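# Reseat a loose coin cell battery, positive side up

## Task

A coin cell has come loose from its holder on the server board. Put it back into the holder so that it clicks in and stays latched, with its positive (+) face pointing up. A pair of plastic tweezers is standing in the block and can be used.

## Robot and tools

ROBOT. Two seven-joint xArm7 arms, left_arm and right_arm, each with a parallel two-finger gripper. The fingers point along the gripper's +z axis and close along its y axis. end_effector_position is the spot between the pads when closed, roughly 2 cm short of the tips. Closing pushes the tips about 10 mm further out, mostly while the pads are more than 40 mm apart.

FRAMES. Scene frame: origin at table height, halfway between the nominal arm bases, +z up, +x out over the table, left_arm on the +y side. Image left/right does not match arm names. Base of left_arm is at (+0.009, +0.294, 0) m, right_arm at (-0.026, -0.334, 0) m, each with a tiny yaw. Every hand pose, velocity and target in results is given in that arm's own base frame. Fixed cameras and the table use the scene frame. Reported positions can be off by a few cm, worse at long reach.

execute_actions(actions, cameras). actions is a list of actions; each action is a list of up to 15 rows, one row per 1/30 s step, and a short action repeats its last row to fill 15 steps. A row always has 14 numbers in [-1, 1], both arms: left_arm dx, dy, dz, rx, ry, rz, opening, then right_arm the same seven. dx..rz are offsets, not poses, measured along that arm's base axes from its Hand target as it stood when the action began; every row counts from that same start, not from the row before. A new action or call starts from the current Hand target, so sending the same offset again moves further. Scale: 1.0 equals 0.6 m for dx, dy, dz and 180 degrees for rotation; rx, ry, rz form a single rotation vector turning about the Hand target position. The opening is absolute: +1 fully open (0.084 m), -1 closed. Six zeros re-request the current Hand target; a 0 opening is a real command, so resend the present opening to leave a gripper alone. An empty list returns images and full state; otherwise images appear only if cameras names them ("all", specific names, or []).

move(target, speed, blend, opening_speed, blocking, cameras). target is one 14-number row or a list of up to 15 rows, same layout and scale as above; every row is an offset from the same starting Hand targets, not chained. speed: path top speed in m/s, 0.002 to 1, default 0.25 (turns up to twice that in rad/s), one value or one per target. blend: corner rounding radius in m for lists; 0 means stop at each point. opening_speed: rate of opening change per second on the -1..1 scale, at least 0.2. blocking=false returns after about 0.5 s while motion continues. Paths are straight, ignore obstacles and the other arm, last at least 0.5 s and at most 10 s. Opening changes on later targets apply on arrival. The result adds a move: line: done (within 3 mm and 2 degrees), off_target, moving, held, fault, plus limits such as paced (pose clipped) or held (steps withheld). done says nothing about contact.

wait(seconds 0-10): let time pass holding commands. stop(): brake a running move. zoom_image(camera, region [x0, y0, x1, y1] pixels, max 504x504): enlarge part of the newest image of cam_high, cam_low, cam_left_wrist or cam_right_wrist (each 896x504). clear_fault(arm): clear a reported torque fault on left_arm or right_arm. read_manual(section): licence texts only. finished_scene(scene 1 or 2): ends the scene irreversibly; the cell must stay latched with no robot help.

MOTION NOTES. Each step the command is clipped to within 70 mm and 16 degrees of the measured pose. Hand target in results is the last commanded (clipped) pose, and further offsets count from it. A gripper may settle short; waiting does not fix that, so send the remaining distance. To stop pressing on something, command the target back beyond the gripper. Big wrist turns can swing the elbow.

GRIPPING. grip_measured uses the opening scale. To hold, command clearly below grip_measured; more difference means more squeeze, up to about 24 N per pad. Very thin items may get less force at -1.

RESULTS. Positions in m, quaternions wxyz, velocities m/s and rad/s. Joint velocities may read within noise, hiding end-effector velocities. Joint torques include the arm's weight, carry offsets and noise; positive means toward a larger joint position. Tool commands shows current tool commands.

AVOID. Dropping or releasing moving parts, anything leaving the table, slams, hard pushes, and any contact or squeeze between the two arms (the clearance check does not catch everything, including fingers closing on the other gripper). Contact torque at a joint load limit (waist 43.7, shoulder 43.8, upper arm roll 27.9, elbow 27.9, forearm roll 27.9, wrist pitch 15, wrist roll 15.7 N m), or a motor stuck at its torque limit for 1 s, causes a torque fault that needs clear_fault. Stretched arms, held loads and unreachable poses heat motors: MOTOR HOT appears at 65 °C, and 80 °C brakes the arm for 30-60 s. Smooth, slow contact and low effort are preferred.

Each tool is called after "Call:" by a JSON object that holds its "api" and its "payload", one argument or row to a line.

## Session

Call:
{"api": "execute_actions", "payload": {
  "actions": []
}}

Call:
{"api": "zoom_image", "payload": {
  "camera": "cam_high",
  "region": [350, 220, 600, 360]
}}

Scene clock: 0.00 s.
left_arm: end_effector_position=(+0.6275, -0.1980, +0.2612) grip_measured=+1.00 end_effector_quat_wxyz=(-0.060, +0.936, -0.211, +0.276) | right_arm: end_effector_position=(+0.1200, -0.0735, +0.1289) grip_measured=+1.00 end_effector_quat_wxyz=(-0.492, -0.287, +0.808, -0.151)
Joint positions: left_arm=[-0.35 0.265 0.012 1.33 0.342 0.544 -0.142 0.084] | right_arm=[-1.168 -0.687 1.452 0.416 0.036 1.469 2.325 0.084]
Joint velocities: within noise
Joint torques (N m): no reading
Motor temperatures (°C): left_arm=[39 42 40 48 41 39 36] | right_arm=[36 39 39 41 38 39 40]
Hand target: left_arm +0.6275, -0.1980, +0.2612; -0.060, +0.936, -0.211, +0.276 | right_arm +0.1200, -0.0735, +0.1289; -0.492, -0.287, +0.808, -0.151
Tool commands: left_gripper/opening=+1.0 right_gripper/opening=+1.0

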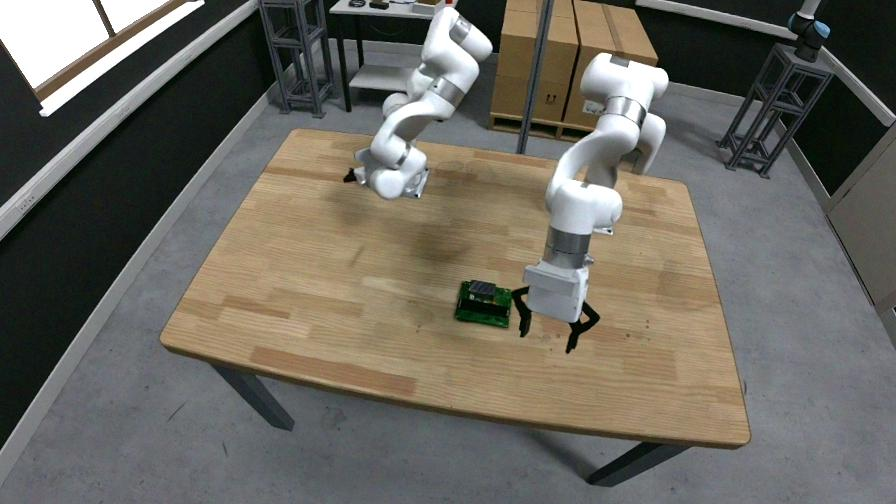

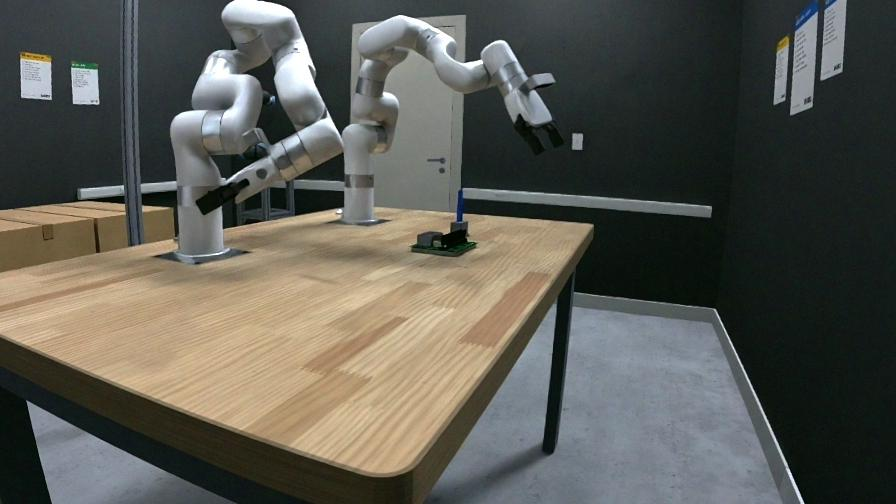

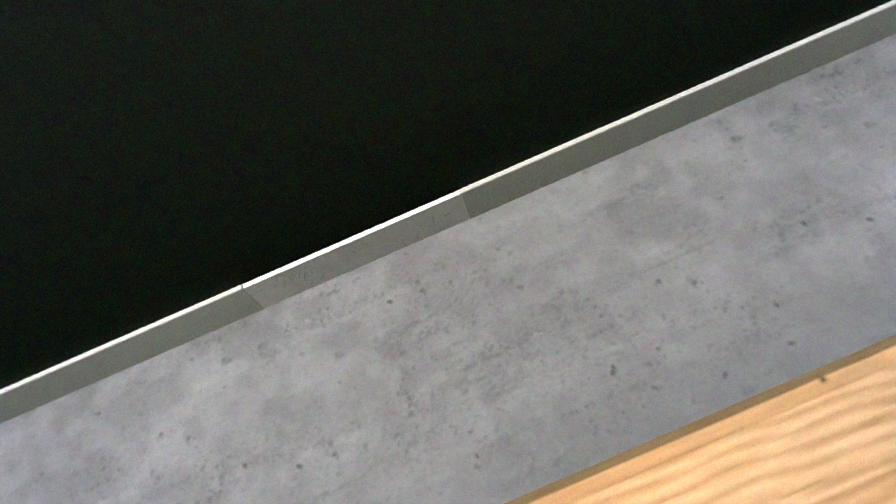

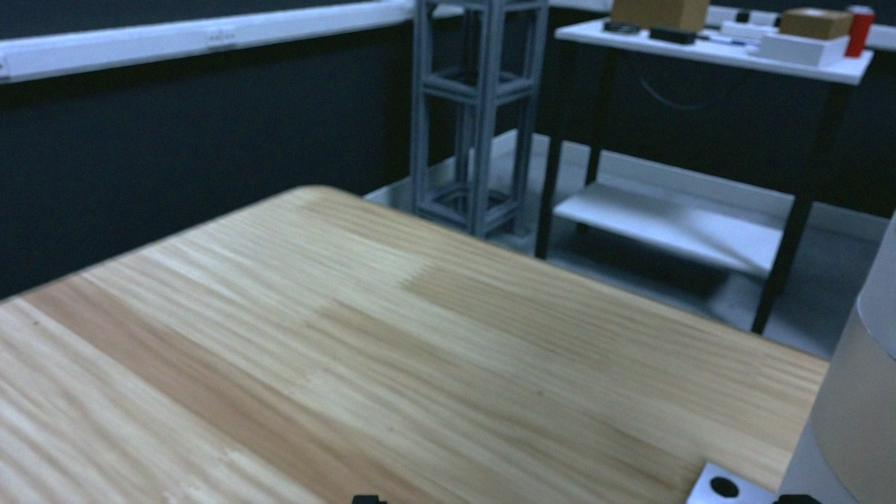

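Scaled by 2.016 from the camera's 896x504 image, which has a finer 1280x720 frame.

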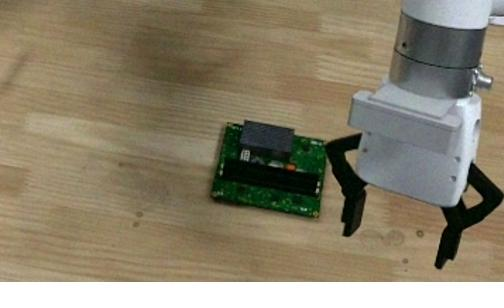

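Call:
{"api": "move", "payload": {
  "target": [-0.2925,-0.0242,-0.102,0.2442,0.0531,-0.828,1, 0,0,0,0,0,0,1],
  "speed": 0.5,
  "cameras": ["cam_left_wrist"]
}}

Scene clock: 19.80 s.
left_arm: end_effector_position=(+0.4520, -0.2125, +0.2000) grip_measured=+1.00 end_effector_quat_wxyz=(+0.000, +0.001, +1.000, +0.000) | right_arm: end_effector_position=(+0.1200, -0.0735, +0.1289) grip_measured=+1.00 end_effector_quat_wxyz=(-0.492, -0.287, +0.808, -0.151)
Joint positions: left_arm=[-0.127 0.126 -0.327 1.179 0.046 1.061 2.67 0.084] | right_arm=[-1.168 -0.687 1.452 0.416 0.036 1.469 2.325 0.084]
Joint torques (N m): left_arm=[-6.37 -37.3 -3.64 15.78 1.25 0.05 2.77] | right_arm=[0.12 6.41 -5.69 8.24 -0.93 0.34 0.18]
Motor temperatures (°C): left_arm=[39 43 40 54 41 40 36] | right_arm=[36 39 39 42 38 39 40]
Hand target: left_arm +0.4520, -0.2125, +0.2000; +0.000, +0.001, +1.000, +0.000 | right_arm +0.1200, -0.0735, +0.1289; -0.492, -0.287, +0.808, -0.151
Off the commanded pose: left_arm 0.000 m, 0 deg | right_arm 0.000 m, 0 deg.
move: done
Images, in order (width x height): cam_left_wrist 896x504.

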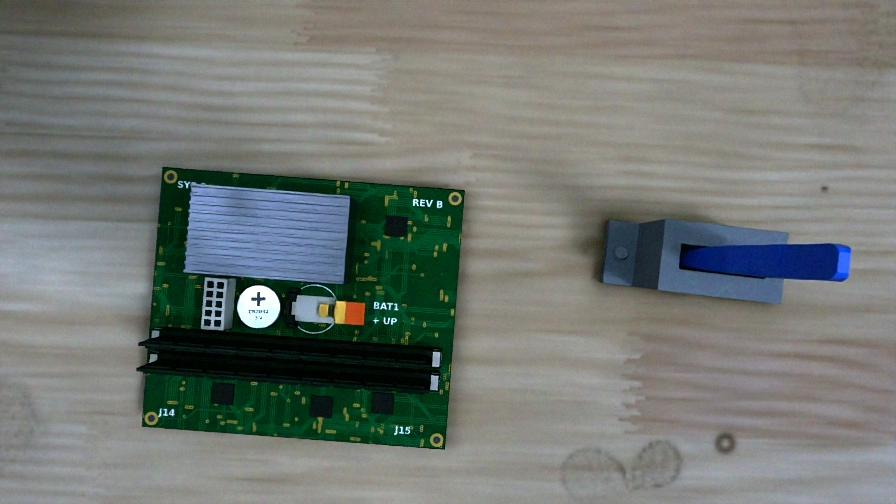

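Call:
{"api": "zoom_image", "payload": {
  "camera": "cam_left_wrist",
  "region": [180, 250, 390, 370]
}}

Call:
{"api": "zoom_image", "payload": {
  "camera": "cam_left_wrist",
  "region": [590, 190, 870, 330]
}}

Scaled by 2.400 from the camera's 896x504 image, which has a finer 1280x720 frame.

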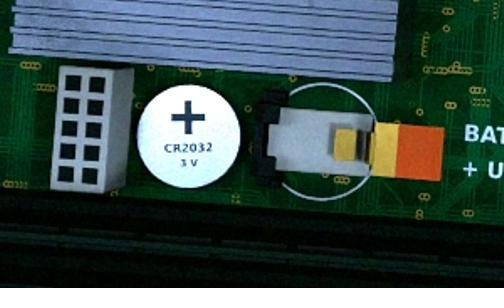

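Scaled by 1.800 from the camera's 896x504 image, which has a finer 1280x720 frame.

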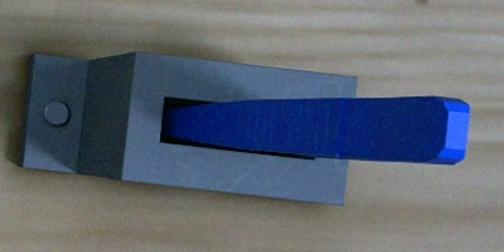

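Call:
{"api": "move", "payload": {
  "target": [
    [-0.1058,0.1408,-0.05,0,0,-0.0361,1, 0,0,0,0,0,0,1],
    [-0.1058,0.1408,-0.1867,0,0,-0.0361,1, 0,0,0,0,0,0,1]
  ],
  "speed": [0.3,0.15],
  "cameras": ["cam_left_wrist","cam_low","cam_high"]
}}

Call:
{"api": "zoom_image", "payload": {
  "camera": "cam_high",
  "region": [460, 200, 620, 330]
}}

Call:
{"api": "zoom_image", "payload": {
  "camera": "cam_low",
  "region": [400, 130, 520, 260]
}}

Scene clock: 63.77 s.
left_arm: end_effector_position=(+0.3885, -0.1280, +0.0880) grip_measured=+1.00 end_effector_quat_wxyz=(+0.000, +0.058, +0.998, +0.000) | right_arm: end_effector_position=(+0.1200, -0.0735, +0.1289) grip_measured=+1.00 end_effector_quat_wxyz=(-0.492, -0.287, +0.808, -0.151)
Joint positions: left_arm=[-0.051 0.023 -0.267 0.696 0.01 0.675 2.931 0.084] | right_arm=[-1.168 -0.687 1.452 0.416 0.036 1.469 2.325 0.084]
Joint torques (N m): left_arm=[6.52 -14.17 2.2 17.53 1.18 -2.23 -3.05] | right_arm=[0.15 6.34 -5.58 8.46 -0.54 0.46 0.09]
Hand target: left_arm +0.3885, -0.1280, +0.0880; +0.000, +0.058, +0.998, +0.000 | right_arm +0.1200, -0.0735, +0.1289; -0.492, -0.287, +0.808, -0.151
Off the commanded pose: left_arm 0.000 m, 0 deg | right_arm 0.000 m, 0 deg.
move: done
Images, in order (width x height): cam_high 896x504, cam_low 896x504, cam_left_wrist 896x504.

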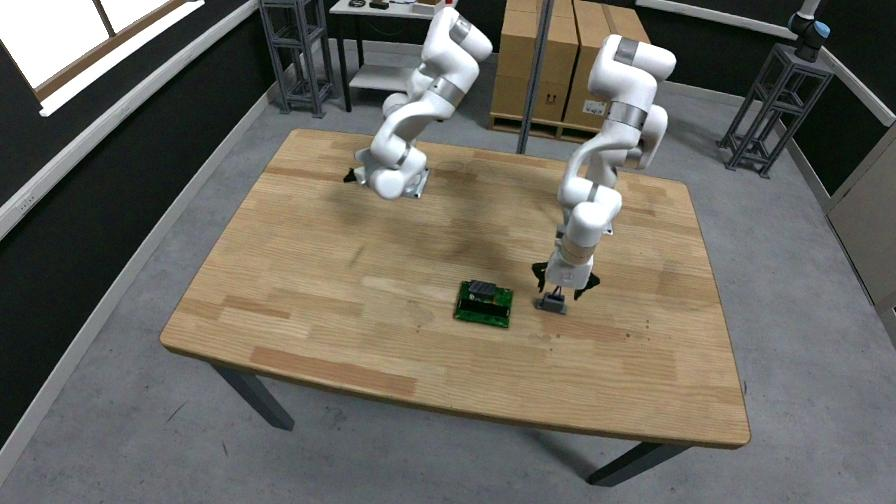

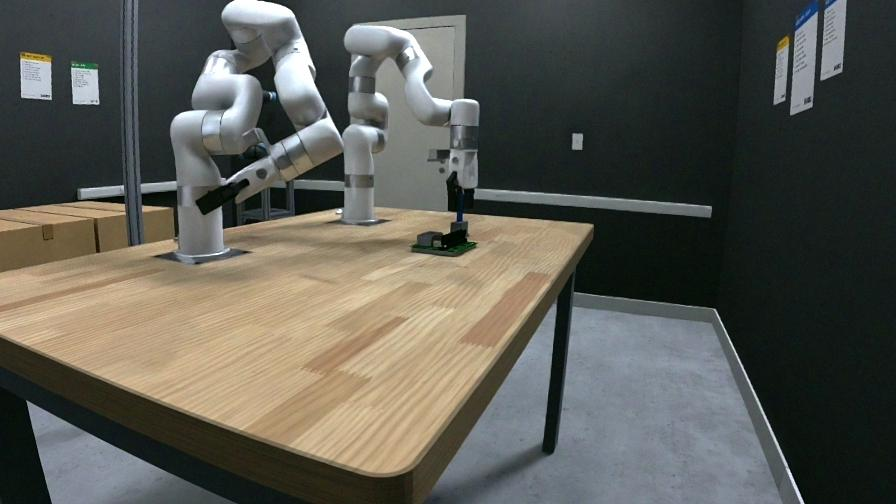

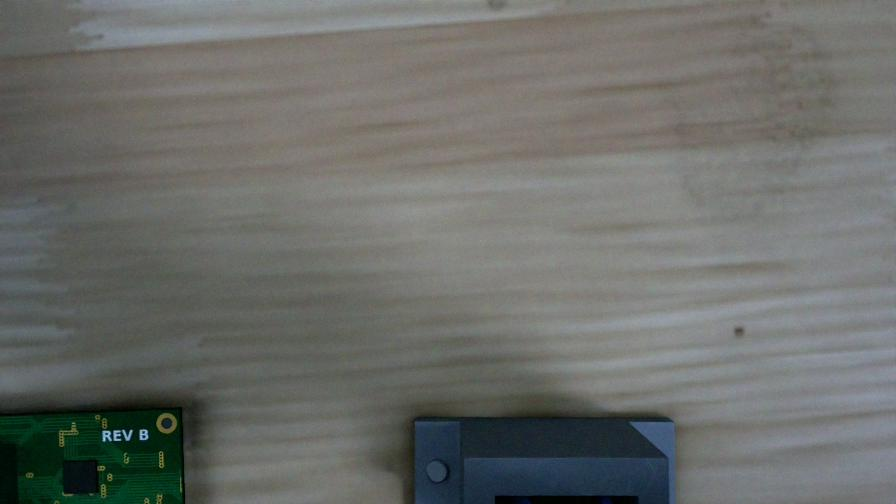

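Scaled by 3.150 from the camera's 896x504 image, which has a finer 1280x720 frame.

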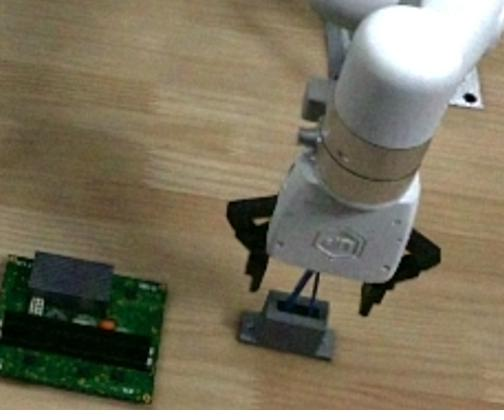

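Scaled by 3.877 from the camera's 896x504 image, which has a finer 1280x720 frame.

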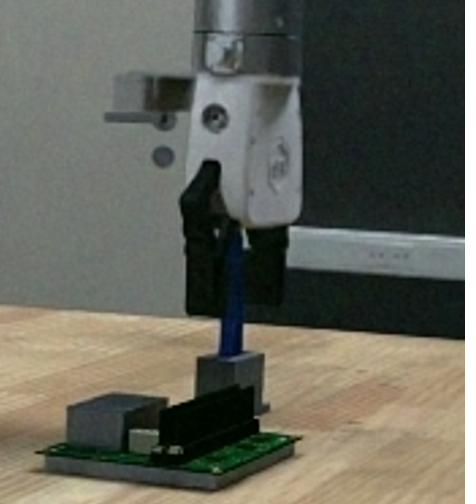

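Call:
{"api": "move", "payload": {
  "target": [
    [0,0,0,0,0,0,-0.72, 0,0,0,0,0,0,1],
    [0,0,0.2,0,0,0,-0.72, 0,0,0,0,0,0,1],
    [0,0,0.2,0,0,0,-0.63, 0,0,0,0,0,0,1]
  ],
  "speed": 0.15,
  "opening_speed": 1.0,
  "cameras": ["cam_left_wrist"]
}}

Call:
{"api": "zoom_image", "payload": {
  "camera": "cam_left_wrist",
  "region": [440, 384, 620, 504]
}}

Scene clock: 72.20 s.
left_arm: end_effector_position=(+0.3885, -0.1280, +0.2080) grip_measured=-0.65 end_effector_quat_wxyz=(+0.000, +0.058, +0.998, +0.000) | right_arm: end_effector_position=(+0.1200, -0.0735, +0.1289) grip_measured=+1.00 end_effector_quat_wxyz=(-0.492, -0.287, +0.808, -0.151)
Joint positions: left_arm=[-0.051 -0.19 -0.254 0.861 -0.055 1.046 2.983 0.015] | right_arm=[-1.168 -0.687 1.452 0.416 0.036 1.469 2.325 0.084]
Joint torques (N m): left_arm=[6.46 -28.22 4.07 21.99 -1.3 0.07 2.7] | right_arm=[0.01 6.74 -5.5 8.58 -0.8 0.33 0.03]
Hand target: left_arm +0.3885, -0.1280, +0.2080; +0.000, +0.058, +0.998, +0.000 | right_arm +0.1200, -0.0735, +0.1289; -0.492, -0.287, +0.808, -0.151
Off the commanded pose: left_arm 0.000 m, 0 deg | right_arm 0.000 m, 0 deg.
move: done
Images, in order (width x height): cam_left_wrist 896x504.

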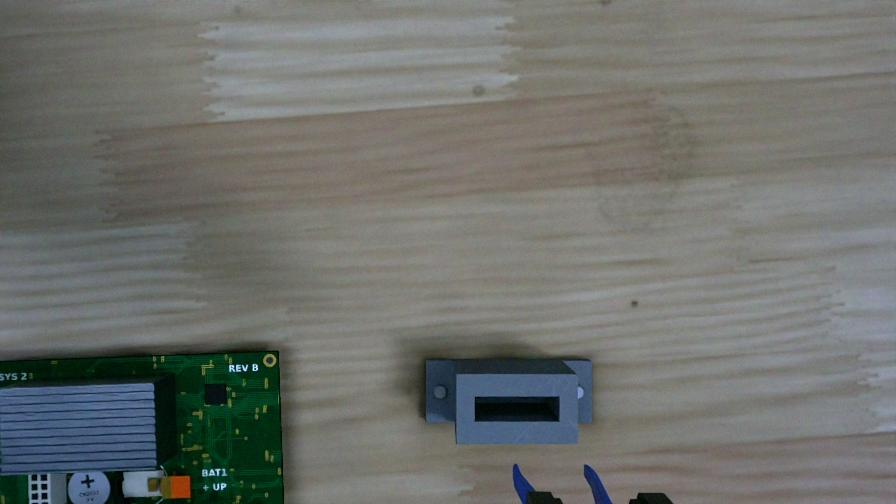

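Scaled by 2.800 from the camera's 896x504 image, which has a finer 1280x720 frame.

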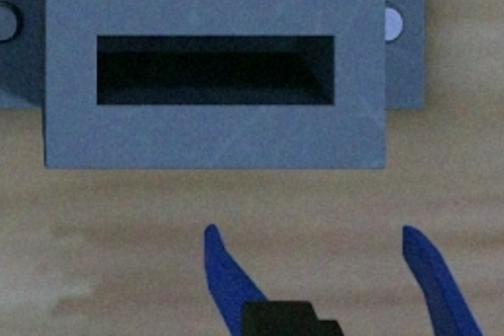

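Call:
{"api": "move", "payload": {
  "target": [
    [0.0305,-0.3405,-0.0633,0,0,0.01244,-0.62, 0,0,0,0,0,0,1],
    [0.0305,-0.3405,-0.16,0,0,0.01244,-0.62, 0,0,0,0,0,0,1]
  ],
  "speed": [0.25,0.12],
  "blend": [0.01,0],
  "opening_speed": 0.5,
  "cameras": ["cam_left_wrist"]
}}

Call:
{"api": "zoom_image", "payload": {
  "camera": "cam_left_wrist",
  "region": [480, 414, 630, 504]
}}

Scene clock: 104.33 s.
left_arm: end_effector_position=(+0.4068, -0.3323, +0.1121) grip_measured=-0.64 end_effector_quat_wxyz=(+0.000, +0.038, +0.999, +0.000) | right_arm: end_effector_position=(+0.1200, -0.0735, +0.1289) grip_measured=+1.00 end_effector_quat_wxyz=(-0.492, -0.287, +0.808, -0.151)
Joint positions: left_arm=[-0.277 0.343 -0.439 1.171 0.188 0.868 2.401 0.016] | right_arm=[-1.168 -0.687 1.452 0.416 0.036 1.469 2.325 0.084]
Joint torques (N m): left_arm=[-6.4 -22.89 -1.15 14.72 1.05 -2.37 -3] | right_arm=[-0.13 6.75 -5.44 8.77 -1.13 0.24 0.1]
Motor temperatures (°C): left_arm=[39 43 40 57 41 39 36] | right_arm=[36 39 40 42 38 39 40]
Hand target: left_arm +0.4068, -0.3323, +0.1120; +0.000, +0.038, +0.999, +0.000 | right_arm +0.1200, -0.0735, +0.1289; -0.492, -0.287, +0.808, -0.151
Off the commanded pose: left_arm 0.000 m, 0 deg | right_arm 0.000 m, 0 deg.
move: done
Images, in order (width x height): cam_left_wrist 896x504.

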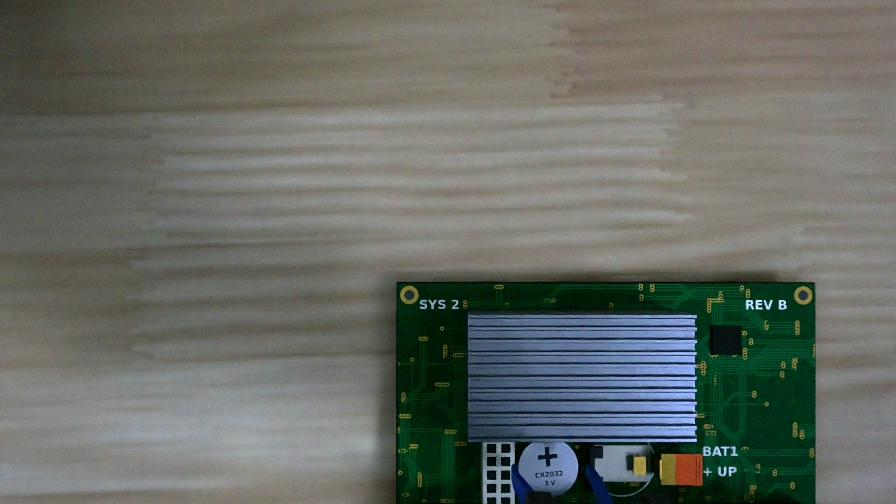

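Scaled by 3.360 from the camera's 896x504 image, which has a finer 1280x720 frame.

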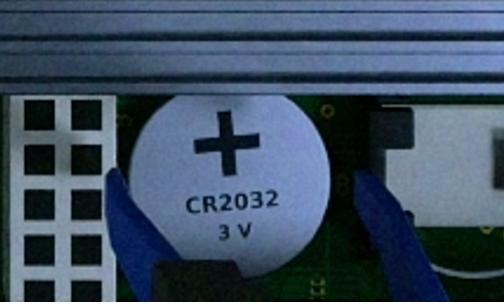

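Call:
{"api": "move", "payload": {
  "target": [
    [0.0035,0.0023,0,0,0,0,-0.74, 0,0,0,0,0,0,1],
    [0.0035,0.0023,-0.0253,0,0,0,-0.74, 0,0,0,0,0,0,1],
    [0.0036,0.0038,-0.0253,0,0,0,-0.74, 0,0,0,0,0,0,1],
    [0.0036,0.0038,-0.0133,0,0,0,-0.62, 0,0,0,0,0,0,1]
  ],
  "speed": [0.05,0.04,0.01,0.04],
  "opening_speed": 0.4,
  "cameras": ["cam_left_wrist"]
}}

Call:
{"api": "zoom_image", "payload": {
  "camera": "cam_left_wrist",
  "region": [480, 414, 630, 504]
}}

Scene clock: 122.13 s.
left_arm: end_effector_position=(+0.4090, -0.3300, +0.1040) grip_measured=-0.64 end_effector_quat_wxyz=(+0.000, +0.038, +0.999, +0.000) | right_arm: end_effector_position=(+0.1200, -0.0735, +0.1289) grip_measured=+1.00 end_effector_quat_wxyz=(-0.492, -0.287, +0.808, -0.151)
Joint positions: left_arm=[-0.276 0.357 -0.433 1.166 0.196 0.849 2.402 0.016] | right_arm=[-1.168 -0.687 1.452 0.416 0.036 1.469 2.325 0.084]
Joint torques (N m): left_arm=[6.49 -41.04 -6.7 20.49 -1.64 0.12 2.7] | right_arm=[0.22 6.72 -5.05 8.56 -0.91 0.58 0.06]
Motor temperatures (°C): left_arm=[39 43 40 55 41 40 36] | right_arm=[36 39 40 42 38 39 40]
Hand target: left_arm +0.4090, -0.3300, +0.1040; +0.000, +0.038, +0.999, +0.000 | right_arm +0.1200, -0.0735, +0.1289; -0.492, -0.287, +0.808, -0.151
Off the commanded pose: left_arm 0.000 m, 0 deg | right_arm 0.000 m, 0 deg.
move: done
Images, in order (width x height): cam_left_wrist 896x504.

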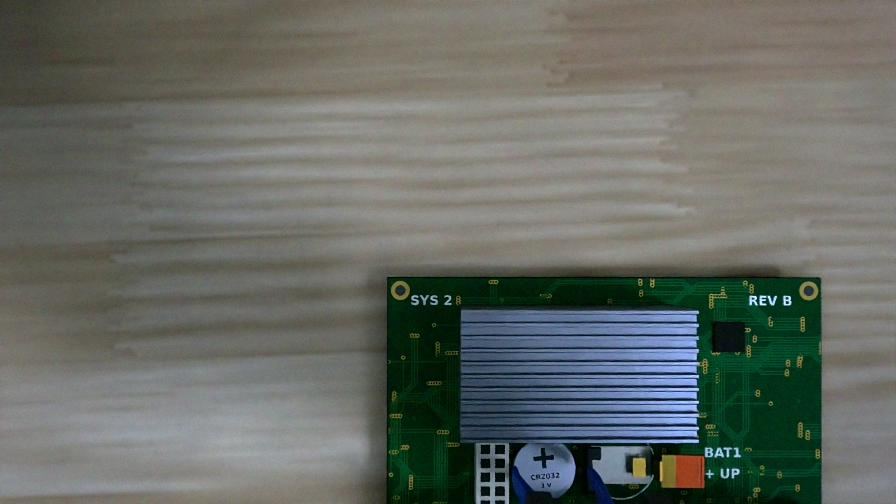

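Scaled by 3.360 from the camera's 896x504 image, which has a finer 1280x720 frame.

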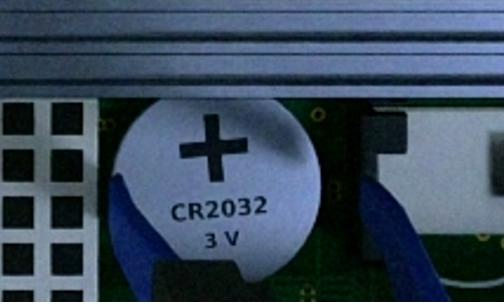

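Call:
{"api": "zoom_image", "payload": {
  "camera": "cam_left_wrist",
  "region": [500, 450, 600, 504]
}}

Scaled by 5.040 from the camera's 896x504 image, which has a finer 1280x720 frame.

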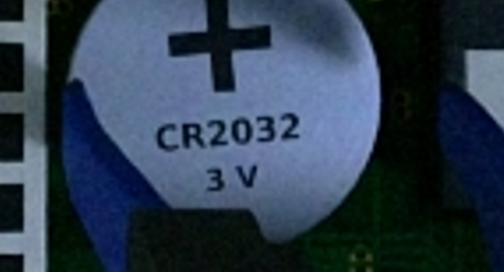

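Call:
{"api": "move", "payload": {
  "target": [
    [0,-0.0008,0,0,0,0,-0.74, 0,0,0,0,0,0,1],
    [0,-0.0008,-0.013,0,0,0,-0.74, 0,0,0,0,0,0,1],
    [0,0.0006,-0.013,0,0,0,-0.74, 0,0,0,0,0,0,1],
    [0,0.0006,-0.003,0,0,0,-0.74, 0,0,0,0,0,0,1],
    [0,-0.0011,-0.003,0,0,0,-0.623, 0,0,0,0,0,0,1]
  ],
  "speed": [0.05,0.04,0.01,0.04,0.04],
  "opening_speed": 0.4,
  "cameras": ["cam_left_wrist"]
}}

Call:
{"api": "zoom_image", "payload": {
  "camera": "cam_left_wrist",
  "region": [500, 440, 600, 504]
}}

Scene clock: 153.43 s.
left_arm: end_effector_position=(+0.4090, -0.3307, +0.1022) grip_measured=-0.64 end_effector_quat_wxyz=(+0.000, +0.038, +0.999, +0.000) | right_arm: end_effector_position=(+0.1200, -0.0735, +0.1289) grip_measured=+1.00 end_effector_quat_wxyz=(-0.492, -0.287, +0.808, -0.151)
Joint positions: left_arm=[-0.278 0.361 -0.432 1.166 0.199 0.846 2.399 0.016] | right_arm=[-1.168 -0.687 1.452 0.416 0.036 1.469 2.325 0.084]
Joint torques (N m): left_arm=[-5.99 -23.4 -6.46 20.57 1.08 -0.06 -2.93] | right_arm=[0 6.66 -5.28 8.59 -0.67 0.37 0.16]
Motor temperatures (°C): left_arm=[39 44 40 57 41 40 36] | right_arm=[36 39 40 42 38 39 40]
Hand target: left_arm +0.4090, -0.3307, +0.1022; +0.000, +0.038, +0.999, +0.000 | right_arm +0.1200, -0.0735, +0.1289; -0.492, -0.287, +0.808, -0.151
Off the commanded pose: left_arm 0.000 m, 0 deg | right_arm 0.000 m, 0 deg.
move: done
Images, in order (width x height): cam_left_wrist 896x504.

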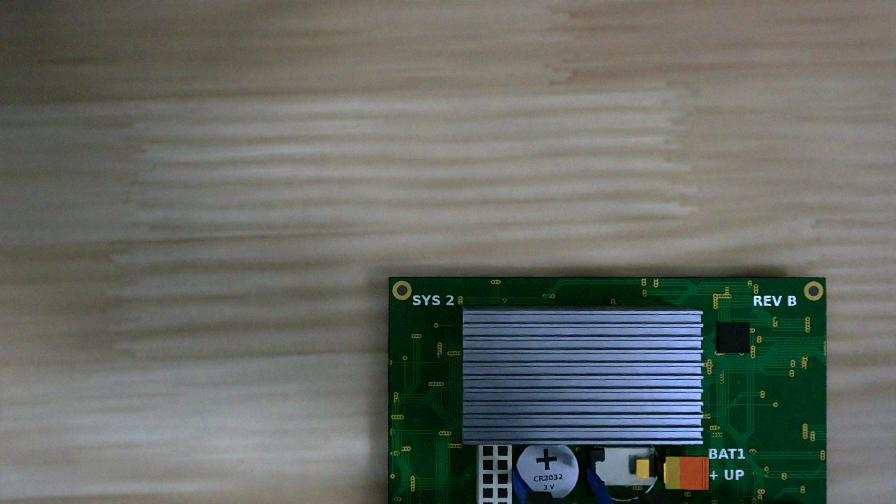

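Scaled by 5.040 from the camera's 896x504 image, which has a finer 1280x720 frame.

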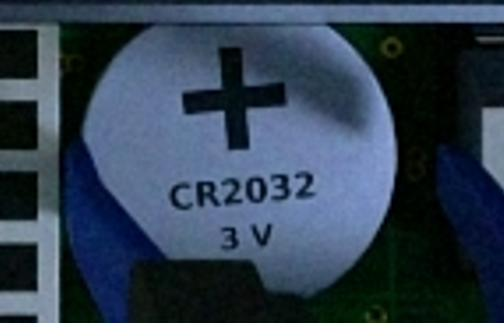

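Call:
{"api": "move", "payload": {
  "target": [
    [-0.0013,0.0001,0,0,0,0,-0.623, 0,0,0,0,0,0,1],
    [-0.0013,0.0001,-0.0137,0,0,0,-0.623, 0,0,0,0,0,0,1]
  ],
  "speed": [0.04,0.02],
  "cameras": ["cam_left_wrist"]
}}

Call:
{"api": "zoom_image", "payload": {
  "camera": "cam_left_wrist",
  "region": [500, 440, 600, 504]
}}

Scene clock: 173.43 s.
left_arm: end_effector_position=(+0.4082, -0.3306, +0.0940) grip_measured=-0.64 end_effector_quat_wxyz=(+0.000, +0.038, +0.999, +0.000) | right_arm: end_effector_position=(+0.1200, -0.0735, +0.1289) grip_measured=+1.00 end_effector_quat_wxyz=(-0.492, -0.287, +0.808, -0.151)
Joint positions: left_arm=[-0.281 0.374 -0.428 1.157 0.208 0.825 2.392 0.016] | right_arm=[-1.168 -0.687 1.452 0.416 0.036 1.469 2.325 0.084]
Joint torques (N m): left_arm=[-6.16 -23.76 -1.61 14.12 1.24 -2.51 -2.77] | right_arm=[-0.27 6.88 -5.29 8.61 -0.95 0.44 0.15]
Motor temperatures (°C): left_arm=[39 43 40 57 41 40 36] | right_arm=[36 39 40 42 38 39 40]
Hand target: left_arm +0.4082, -0.3306, +0.0940; +0.000, +0.038, +0.999, +0.000 | right_arm +0.1200, -0.0735, +0.1289; -0.492, -0.287, +0.808, -0.151
Off the commanded pose: left_arm 0.000 m, 0 deg | right_arm 0.000 m, 0 deg.
move: done
Images, in order (width x height): cam_left_wrist 896x504.

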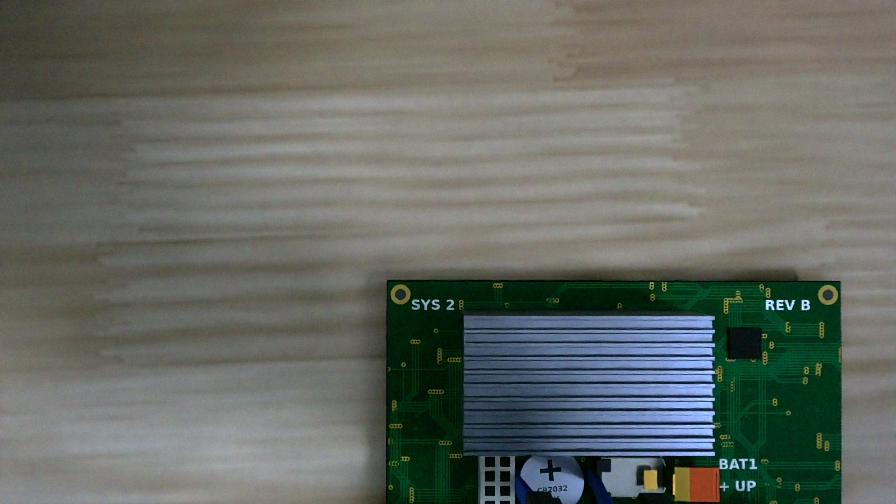

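Scaled by 5.040 from the camera's 896x504 image, which has a finer 1280x720 frame.

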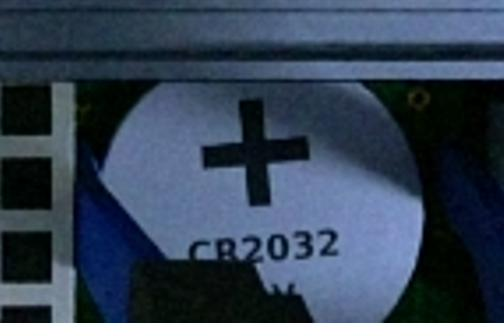

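Call:
{"api": "move", "payload": {
  "target": [0,0,0,0,0,0,-0.78, 0,0,0,0,0,0,1],
  "opening_speed": 0.2,
  "cameras": ["cam_left_wrist"]
}}

Call:
{"api": "zoom_image", "payload": {
  "camera": "cam_left_wrist",
  "region": [500, 440, 600, 504]
}}

Scene clock: 180.87 s.
left_arm: end_effector_position=(+0.4082, -0.3306, +0.0940) grip_measured=-0.80 end_effector_quat_wxyz=(+0.000, +0.038, +0.999, +0.000) | right_arm: end_effector_position=(+0.1200, -0.0735, +0.1289) grip_measured=+1.00 end_effector_quat_wxyz=(-0.492, -0.287, +0.808, -0.151)
Joint positions: left_arm=[-0.281 0.374 -0.428 1.157 0.208 0.825 2.392 0.009] | right_arm=[-1.168 -0.687 1.452 0.416 0.036 1.469 2.325 0.084]
Joint torques (N m): left_arm=[-6.2 -23.53 -1.64 14.13 1.18 -2.18 -2.95] | right_arm=[-0.24 6.42 -5.27 9.01 -0.78 0.51 0.03]
Motor temperatures (°C): left_arm=[39 43 40 56 41 40 36] | right_arm=[36 39 40 42 38 39 40]
Hand target: left_arm +0.4082, -0.3306, +0.0940; +0.000, +0.038, +0.999, +0.000 | right_arm +0.1200, -0.0735, +0.1289; -0.492, -0.287, +0.808, -0.151
Off the commanded pose: left_arm 0.000 m, 0 deg | right_arm 0.000 m, 0 deg.
move: done
Images, in order (width x height): cam_left_wrist 896x504.

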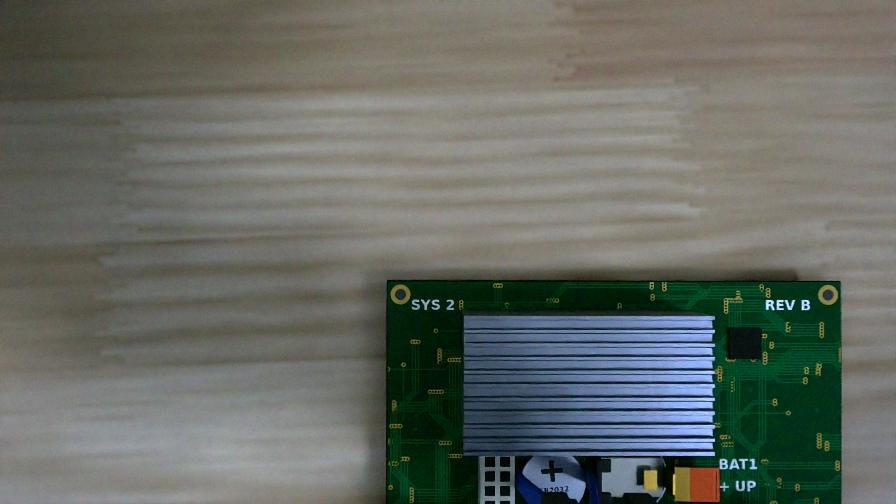

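Scaled by 5.040 from the camera's 896x504 image, which has a finer 1280x720 frame.

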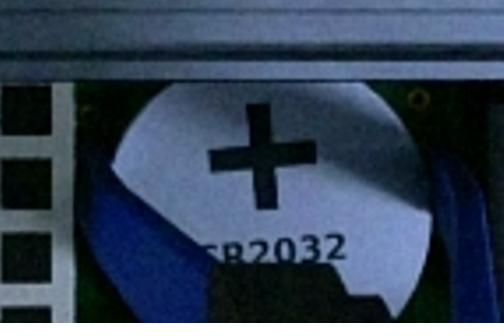

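Call:
{"api": "move", "payload": {
  "target": [0,0,0.04,0,0,0,-0.79, 0,0,0,0,0,0,1],
  "speed": 0.04,
  "cameras": ["cam_left_wrist"]
}}

Call:
{"api": "zoom_image", "payload": {
  "camera": "cam_left_wrist",
  "region": [490, 404, 690, 504]
}}

Scene clock: 193.90 s.
left_arm: end_effector_position=(+0.4082, -0.3306, +0.1180) grip_measured=-0.81 end_effector_quat_wxyz=(+0.000, +0.038, +0.999, +0.000) | right_arm: end_effector_position=(+0.1200, -0.0735, +0.1289) grip_measured=+1.00 end_effector_quat_wxyz=(-0.492, -0.287, +0.808, -0.151)
Joint positions: left_arm=[-0.272 0.333 -0.44 1.177 0.181 0.882 2.41 0.008] | right_arm=[-1.168 -0.687 1.452 0.416 0.036 1.469 2.325 0.084]
Joint torques (N m): left_arm=[6.73 -40.17 -6.46 20.9 -1.46 0.07 2.77] | right_arm=[-0.13 6.36 -5.53 8.56 -0.73 0.35 0.08]
Motor temperatures (°C): left_arm=[39 43 40 55 41 40 36] | right_arm=[36 39 40 42 38 39 40]
Hand target: left_arm +0.4082, -0.3306, +0.1180; +0.000, +0.038, +0.999, +0.000 | right_arm +0.1200, -0.0735, +0.1289; -0.492, -0.287, +0.808, -0.151
Off the commanded pose: left_arm 0.000 m, 0 deg | right_arm 0.000 m, 0 deg.
move: done
Images, in order (width x height): cam_left_wrist 896x504.

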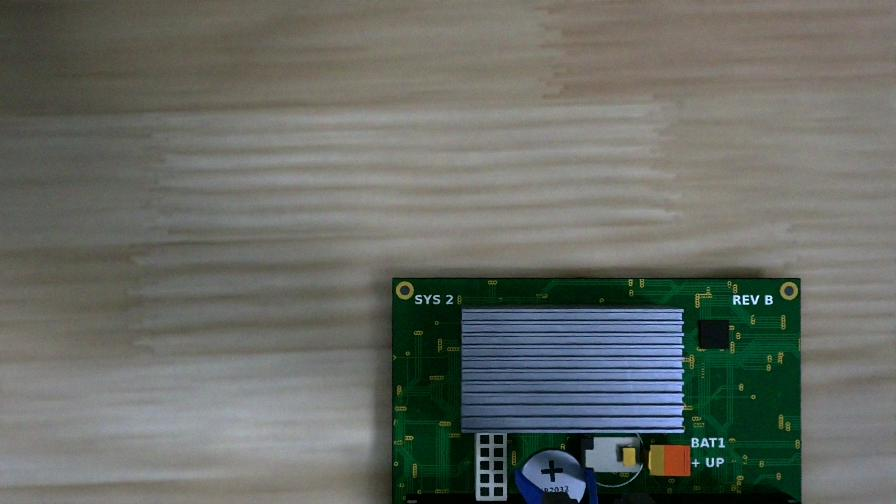

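Scaled by 2.520 from the camera's 896x504 image, which has a finer 1280x720 frame.

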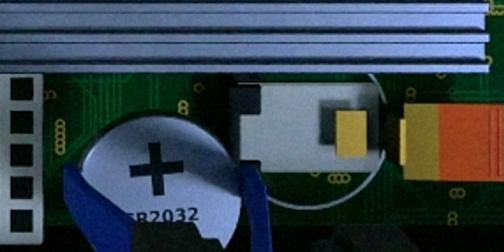

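Call:
{"api": "move", "payload": {
  "target": [
    [0.0003,0.0043,0,0.1108,-0.0084,0,-0.79, 0,0,0,0,0,0,1],
    [0.0003,0.0043,-0.0328,0.1108,-0.0084,0,-0.79, 0,0,0,0,0,0,1]
  ],
  "speed": [0.1,0.06],
  "cameras": ["cam_left_wrist"]
}}

Call:
{"api": "zoom_image", "payload": {
  "camera": "cam_left_wrist",
  "region": [490, 404, 690, 504]
}}

Scene clock: 226.13 s.
left_arm: end_effector_position=(+0.4084, -0.3281, +0.0984) grip_measured=-0.81 end_effector_quat_wxyz=(+0.006, +0.037, +0.984, +0.174) | right_arm: end_effector_position=(+0.1200, -0.0735, +0.1289) grip_measured=+1.00 end_effector_quat_wxyz=(-0.492, -0.287, +0.808, -0.151)
Joint positions: left_arm=[-0.487 0.521 -0.357 1.423 0.459 1.219 2.173 0.008] | right_arm=[-1.168 -0.687 1.452 0.416 0.036 1.469 2.325 0.084]
Joint torques (N m): left_arm=[-6.44 -28.85 -1.67 14.2 1.45 -1.69 -2.78] | right_arm=[-0.23 6.74 -5.34 8.64 -1.06 0.34 0.08]
Motor temperatures (°C): left_arm=[39 44 40 57 41 40 36] | right_arm=[36 39 40 42 38 39 40]
Hand target: left_arm +0.4084, -0.3281, +0.0983; +0.006, +0.037, +0.984, +0.174 | right_arm +0.1200, -0.0735, +0.1289; -0.492, -0.287, +0.808, -0.151
Off the commanded pose: left_arm 0.000 m, 0 deg | right_arm 0.000 m, 0 deg.
move: done
Images, in order (width x height): cam_left_wrist 896x504.

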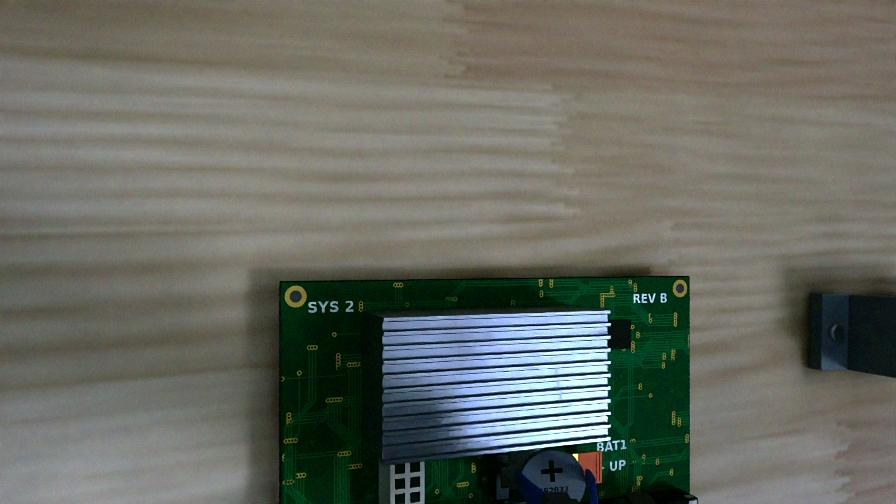

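Scaled by 2.520 from the camera's 896x504 image, which has a finer 1280x720 frame.

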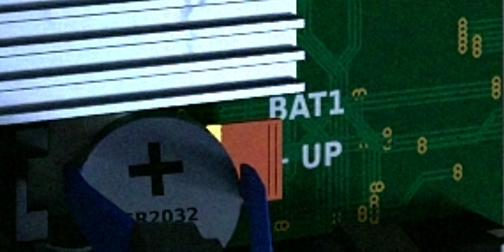

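Call:
{"api": "move", "payload": {
  "target": [
    [0,0,-0.0067,0,0,0,-0.79, 0,0,0,0,0,0,1],
    [0,0,-0.0067,0,0,0,-0.63, 0,0,0,0,0,0,1],
    [-0.0009,-0.0114,0.0247,0,0,0,-0.63, 0,0,0,0,0,0,1],
    [0.0055,0.0721,0.0403,-0.1108,0.0084,0,-0.84, 0,0,0,0,0,0,1]
  ],
  "speed": [0.03,0.03,0.05,0.12],
  "opening_speed": 0.4,
  "cameras": ["cam_left_wrist"]
}}

Call:
{"api": "zoom_image", "payload": {
  "camera": "cam_left_wrist",
  "region": [440, 404, 600, 504]
}}

Scene clock: 263.37 s.
left_arm: end_effector_position=(+0.4117, -0.2848, +0.1225) grip_measured=-0.86 end_effector_quat_wxyz=(+0.000, +0.038, +0.999, +0.000) | right_arm: end_effector_position=(+0.1200, -0.0735, +0.1289) grip_measured=+1.00 end_effector_quat_wxyz=(-0.492, -0.287, +0.808, -0.151)
Joint positions: left_arm=[-0.205 0.243 -0.419 1.076 0.13 0.859 2.519 0.006] | right_arm=[-1.168 -0.687 1.452 0.416 0.036 1.469 2.325 0.084]
Joint torques (N m): left_arm=[6.88 -38.2 -5.12 14.55 -1.46 -2.3 2.72] | right_arm=[-1.21 6.56 -5.19 8.95 -0.81 0.39 0.15]
Hand target: left_arm +0.4117, -0.2848, +0.1225; +0.000, +0.038, +0.999, +0.000 | right_arm +0.1200, -0.0735, +0.1289; -0.492, -0.287, +0.808, -0.151
Off the commanded pose: left_arm 0.000 m, 0 deg | right_arm 0.000 m, 0 deg.
move: done
Images, in order (width x height): cam_left_wrist 896x504.

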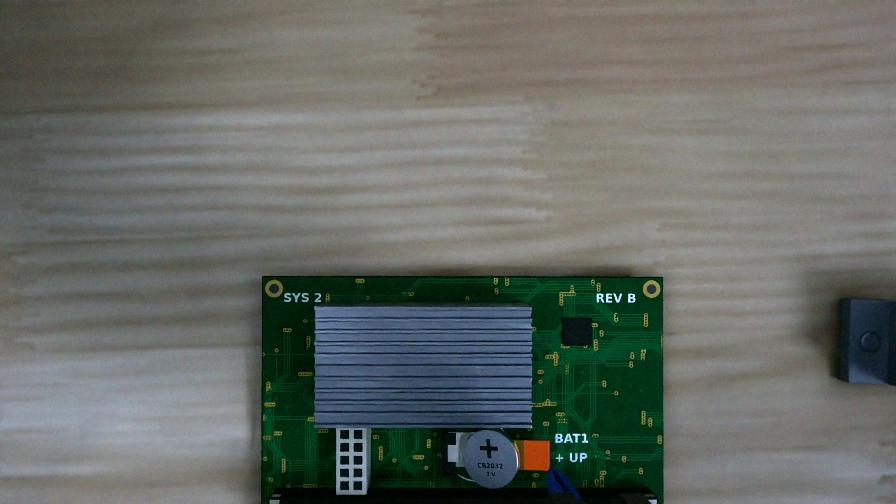

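Scaled by 3.150 from the camera's 896x504 image, which has a finer 1280x720 frame.

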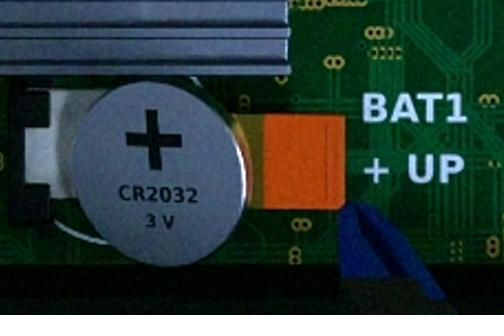

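Call:
{"api": "move", "payload": {
  "target": [
    [0.01037,-0.01082,0,0,0,0,-0.84, 0,0,0,0,0,0,1],
    [0.01037,-0.01082,-0.0358,0,0,0,-0.84, 0,0,0,0,0,0,1],
    [0.00782,-0.01798,-0.0358,0,0,0,-0.84, 0,0,0,0,0,0,1],
    [0.00782,-0.01798,-0.005,0,0,0,-0.84, 0,0,0,0,0,0,1]
  ],
  "speed": [0.08,0.05,0.01,0.05],
  "blend": [0.002,0,0,0],
  "cameras": ["cam_left_wrist"]
}}

Call:
{"api": "zoom_image", "payload": {
  "camera": "cam_left_wrist",
  "region": [440, 404, 600, 504]
}}

Scene clock: 321.17 s.
left_arm: end_effector_position=(+0.4164, -0.2956, +0.1195) grip_measured=-0.86 end_effector_quat_wxyz=(+0.000, +0.038, +0.999, +0.000) | right_arm: end_effector_position=(+0.1200, -0.0735, +0.1289) grip_measured=+1.00 end_effector_quat_wxyz=(-0.492, -0.287, +0.808, -0.151)
Joint positions: left_arm=[-0.222 0.28 -0.418 1.115 0.148 0.864 2.495 0.006] | right_arm=[-1.168 -0.687 1.452 0.416 0.036 1.469 2.325 0.084]
Joint torques (N m): left_arm=[6.71 -38.43 -5.6 20.85 -1.72 0.32 2.6] | right_arm=[-0.55 7.01 -5.05 9.02 -0.77 0.5 0.07]
Hand target: left_arm +0.4164, -0.2956, +0.1195; +0.000, +0.038, +0.999, +0.000 | right_arm +0.1200, -0.0735, +0.1289; -0.492, -0.287, +0.808, -0.151
Off the commanded pose: left_arm 0.000 m, 0 deg | right_arm 0.000 m, 0 deg.
move: done
Images, in order (width x height): cam_left_wrist 896x504.

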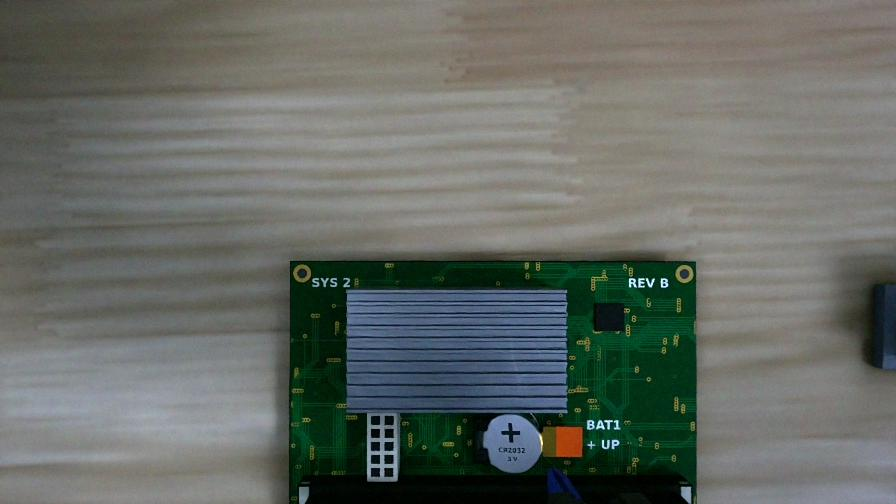

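Scaled by 3.150 from the camera's 896x504 image, which has a finer 1280x720 frame.

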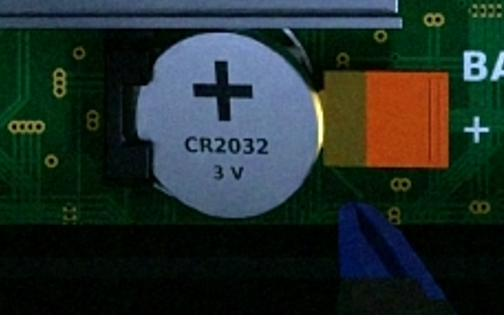

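Call:
{"api": "move", "payload": {
  "target": [
    [0.0028,0.0011,0,0,0,0,-0.84, 0,0,0,0,0,0,1],
    [0.0028,0.0011,-0.0312,0,0,0,-0.84, 0,0,0,0,0,0,1],
    [0.0012,-0.0025,-0.0312,0,0,0,-0.84, 0,0,0,0,0,0,1],
    [0.0012,-0.0025,-0.0083,0,0,0,-0.84, 0,0,0,0,0,0,1]
  ],
  "speed": [0.05,0.05,0.01,0.05],
  "blend": [0.001,0,0,0],
  "cameras": ["cam_left_wrist"]
}}

Call:
{"api": "zoom_image", "payload": {
  "camera": "cam_left_wrist",
  "region": [440, 404, 600, 504]
}}

Scene clock: 344.70 s.
left_arm: end_effector_position=(+0.4171, -0.2971, +0.1145) grip_measured=-0.86 end_effector_quat_wxyz=(+0.000, +0.038, +0.999, +0.000) | right_arm: end_effector_position=(+0.1200, -0.0735, +0.1289) grip_measured=+1.00 end_effector_quat_wxyz=(-0.492, -0.287, +0.808, -0.151)
Joint positions: left_arm=[-0.226 0.293 -0.416 1.117 0.156 0.854 2.488 0.006] | right_arm=[-1.168 -0.687 1.452 0.416 0.036 1.469 2.325 0.084]
Joint torques (N m): left_arm=[6.33 -39.06 -5.83 20.97 -1.74 -0.21 2.57] | right_arm=[-0.38 6.63 -5.06 8.86 -0.78 0.61 0.22]
Motor temperatures (°C): left_arm=[39 44 40 57 41 40 36] | right_arm=[36 39 39 42 38 39 40]
Hand target: left_arm +0.4171, -0.2971, +0.1145; +0.000, +0.038, +0.999, +0.000 | right_arm +0.1200, -0.0735, +0.1289; -0.492, -0.287, +0.808, -0.151
Off the commanded pose: left_arm 0.000 m, 0 deg | right_arm 0.000 m, 0 deg.
move: done; blend cut to 0.0009 m at target 1
Images, in order (width x height): cam_left_wrist 896x504.

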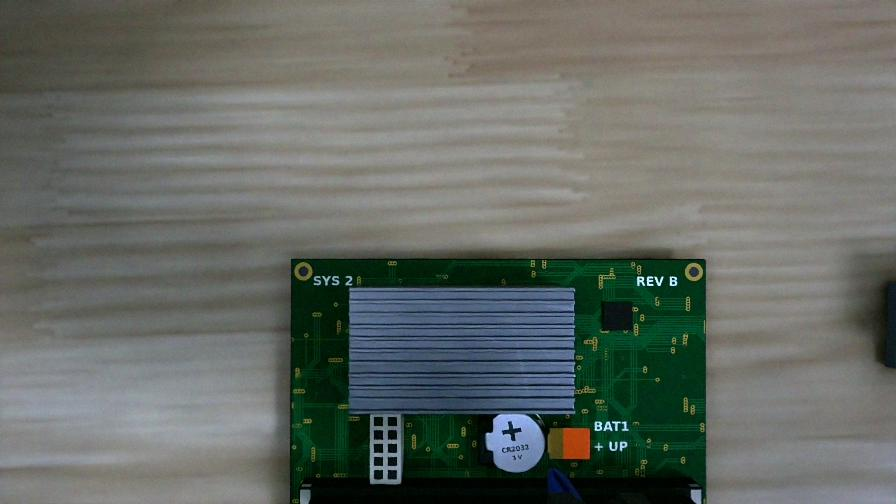

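Scaled by 3.150 from the camera's 896x504 image, which has a finer 1280x720 frame.

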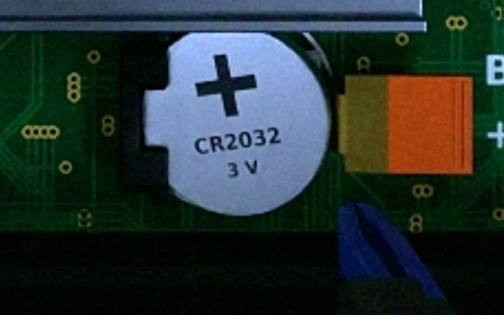

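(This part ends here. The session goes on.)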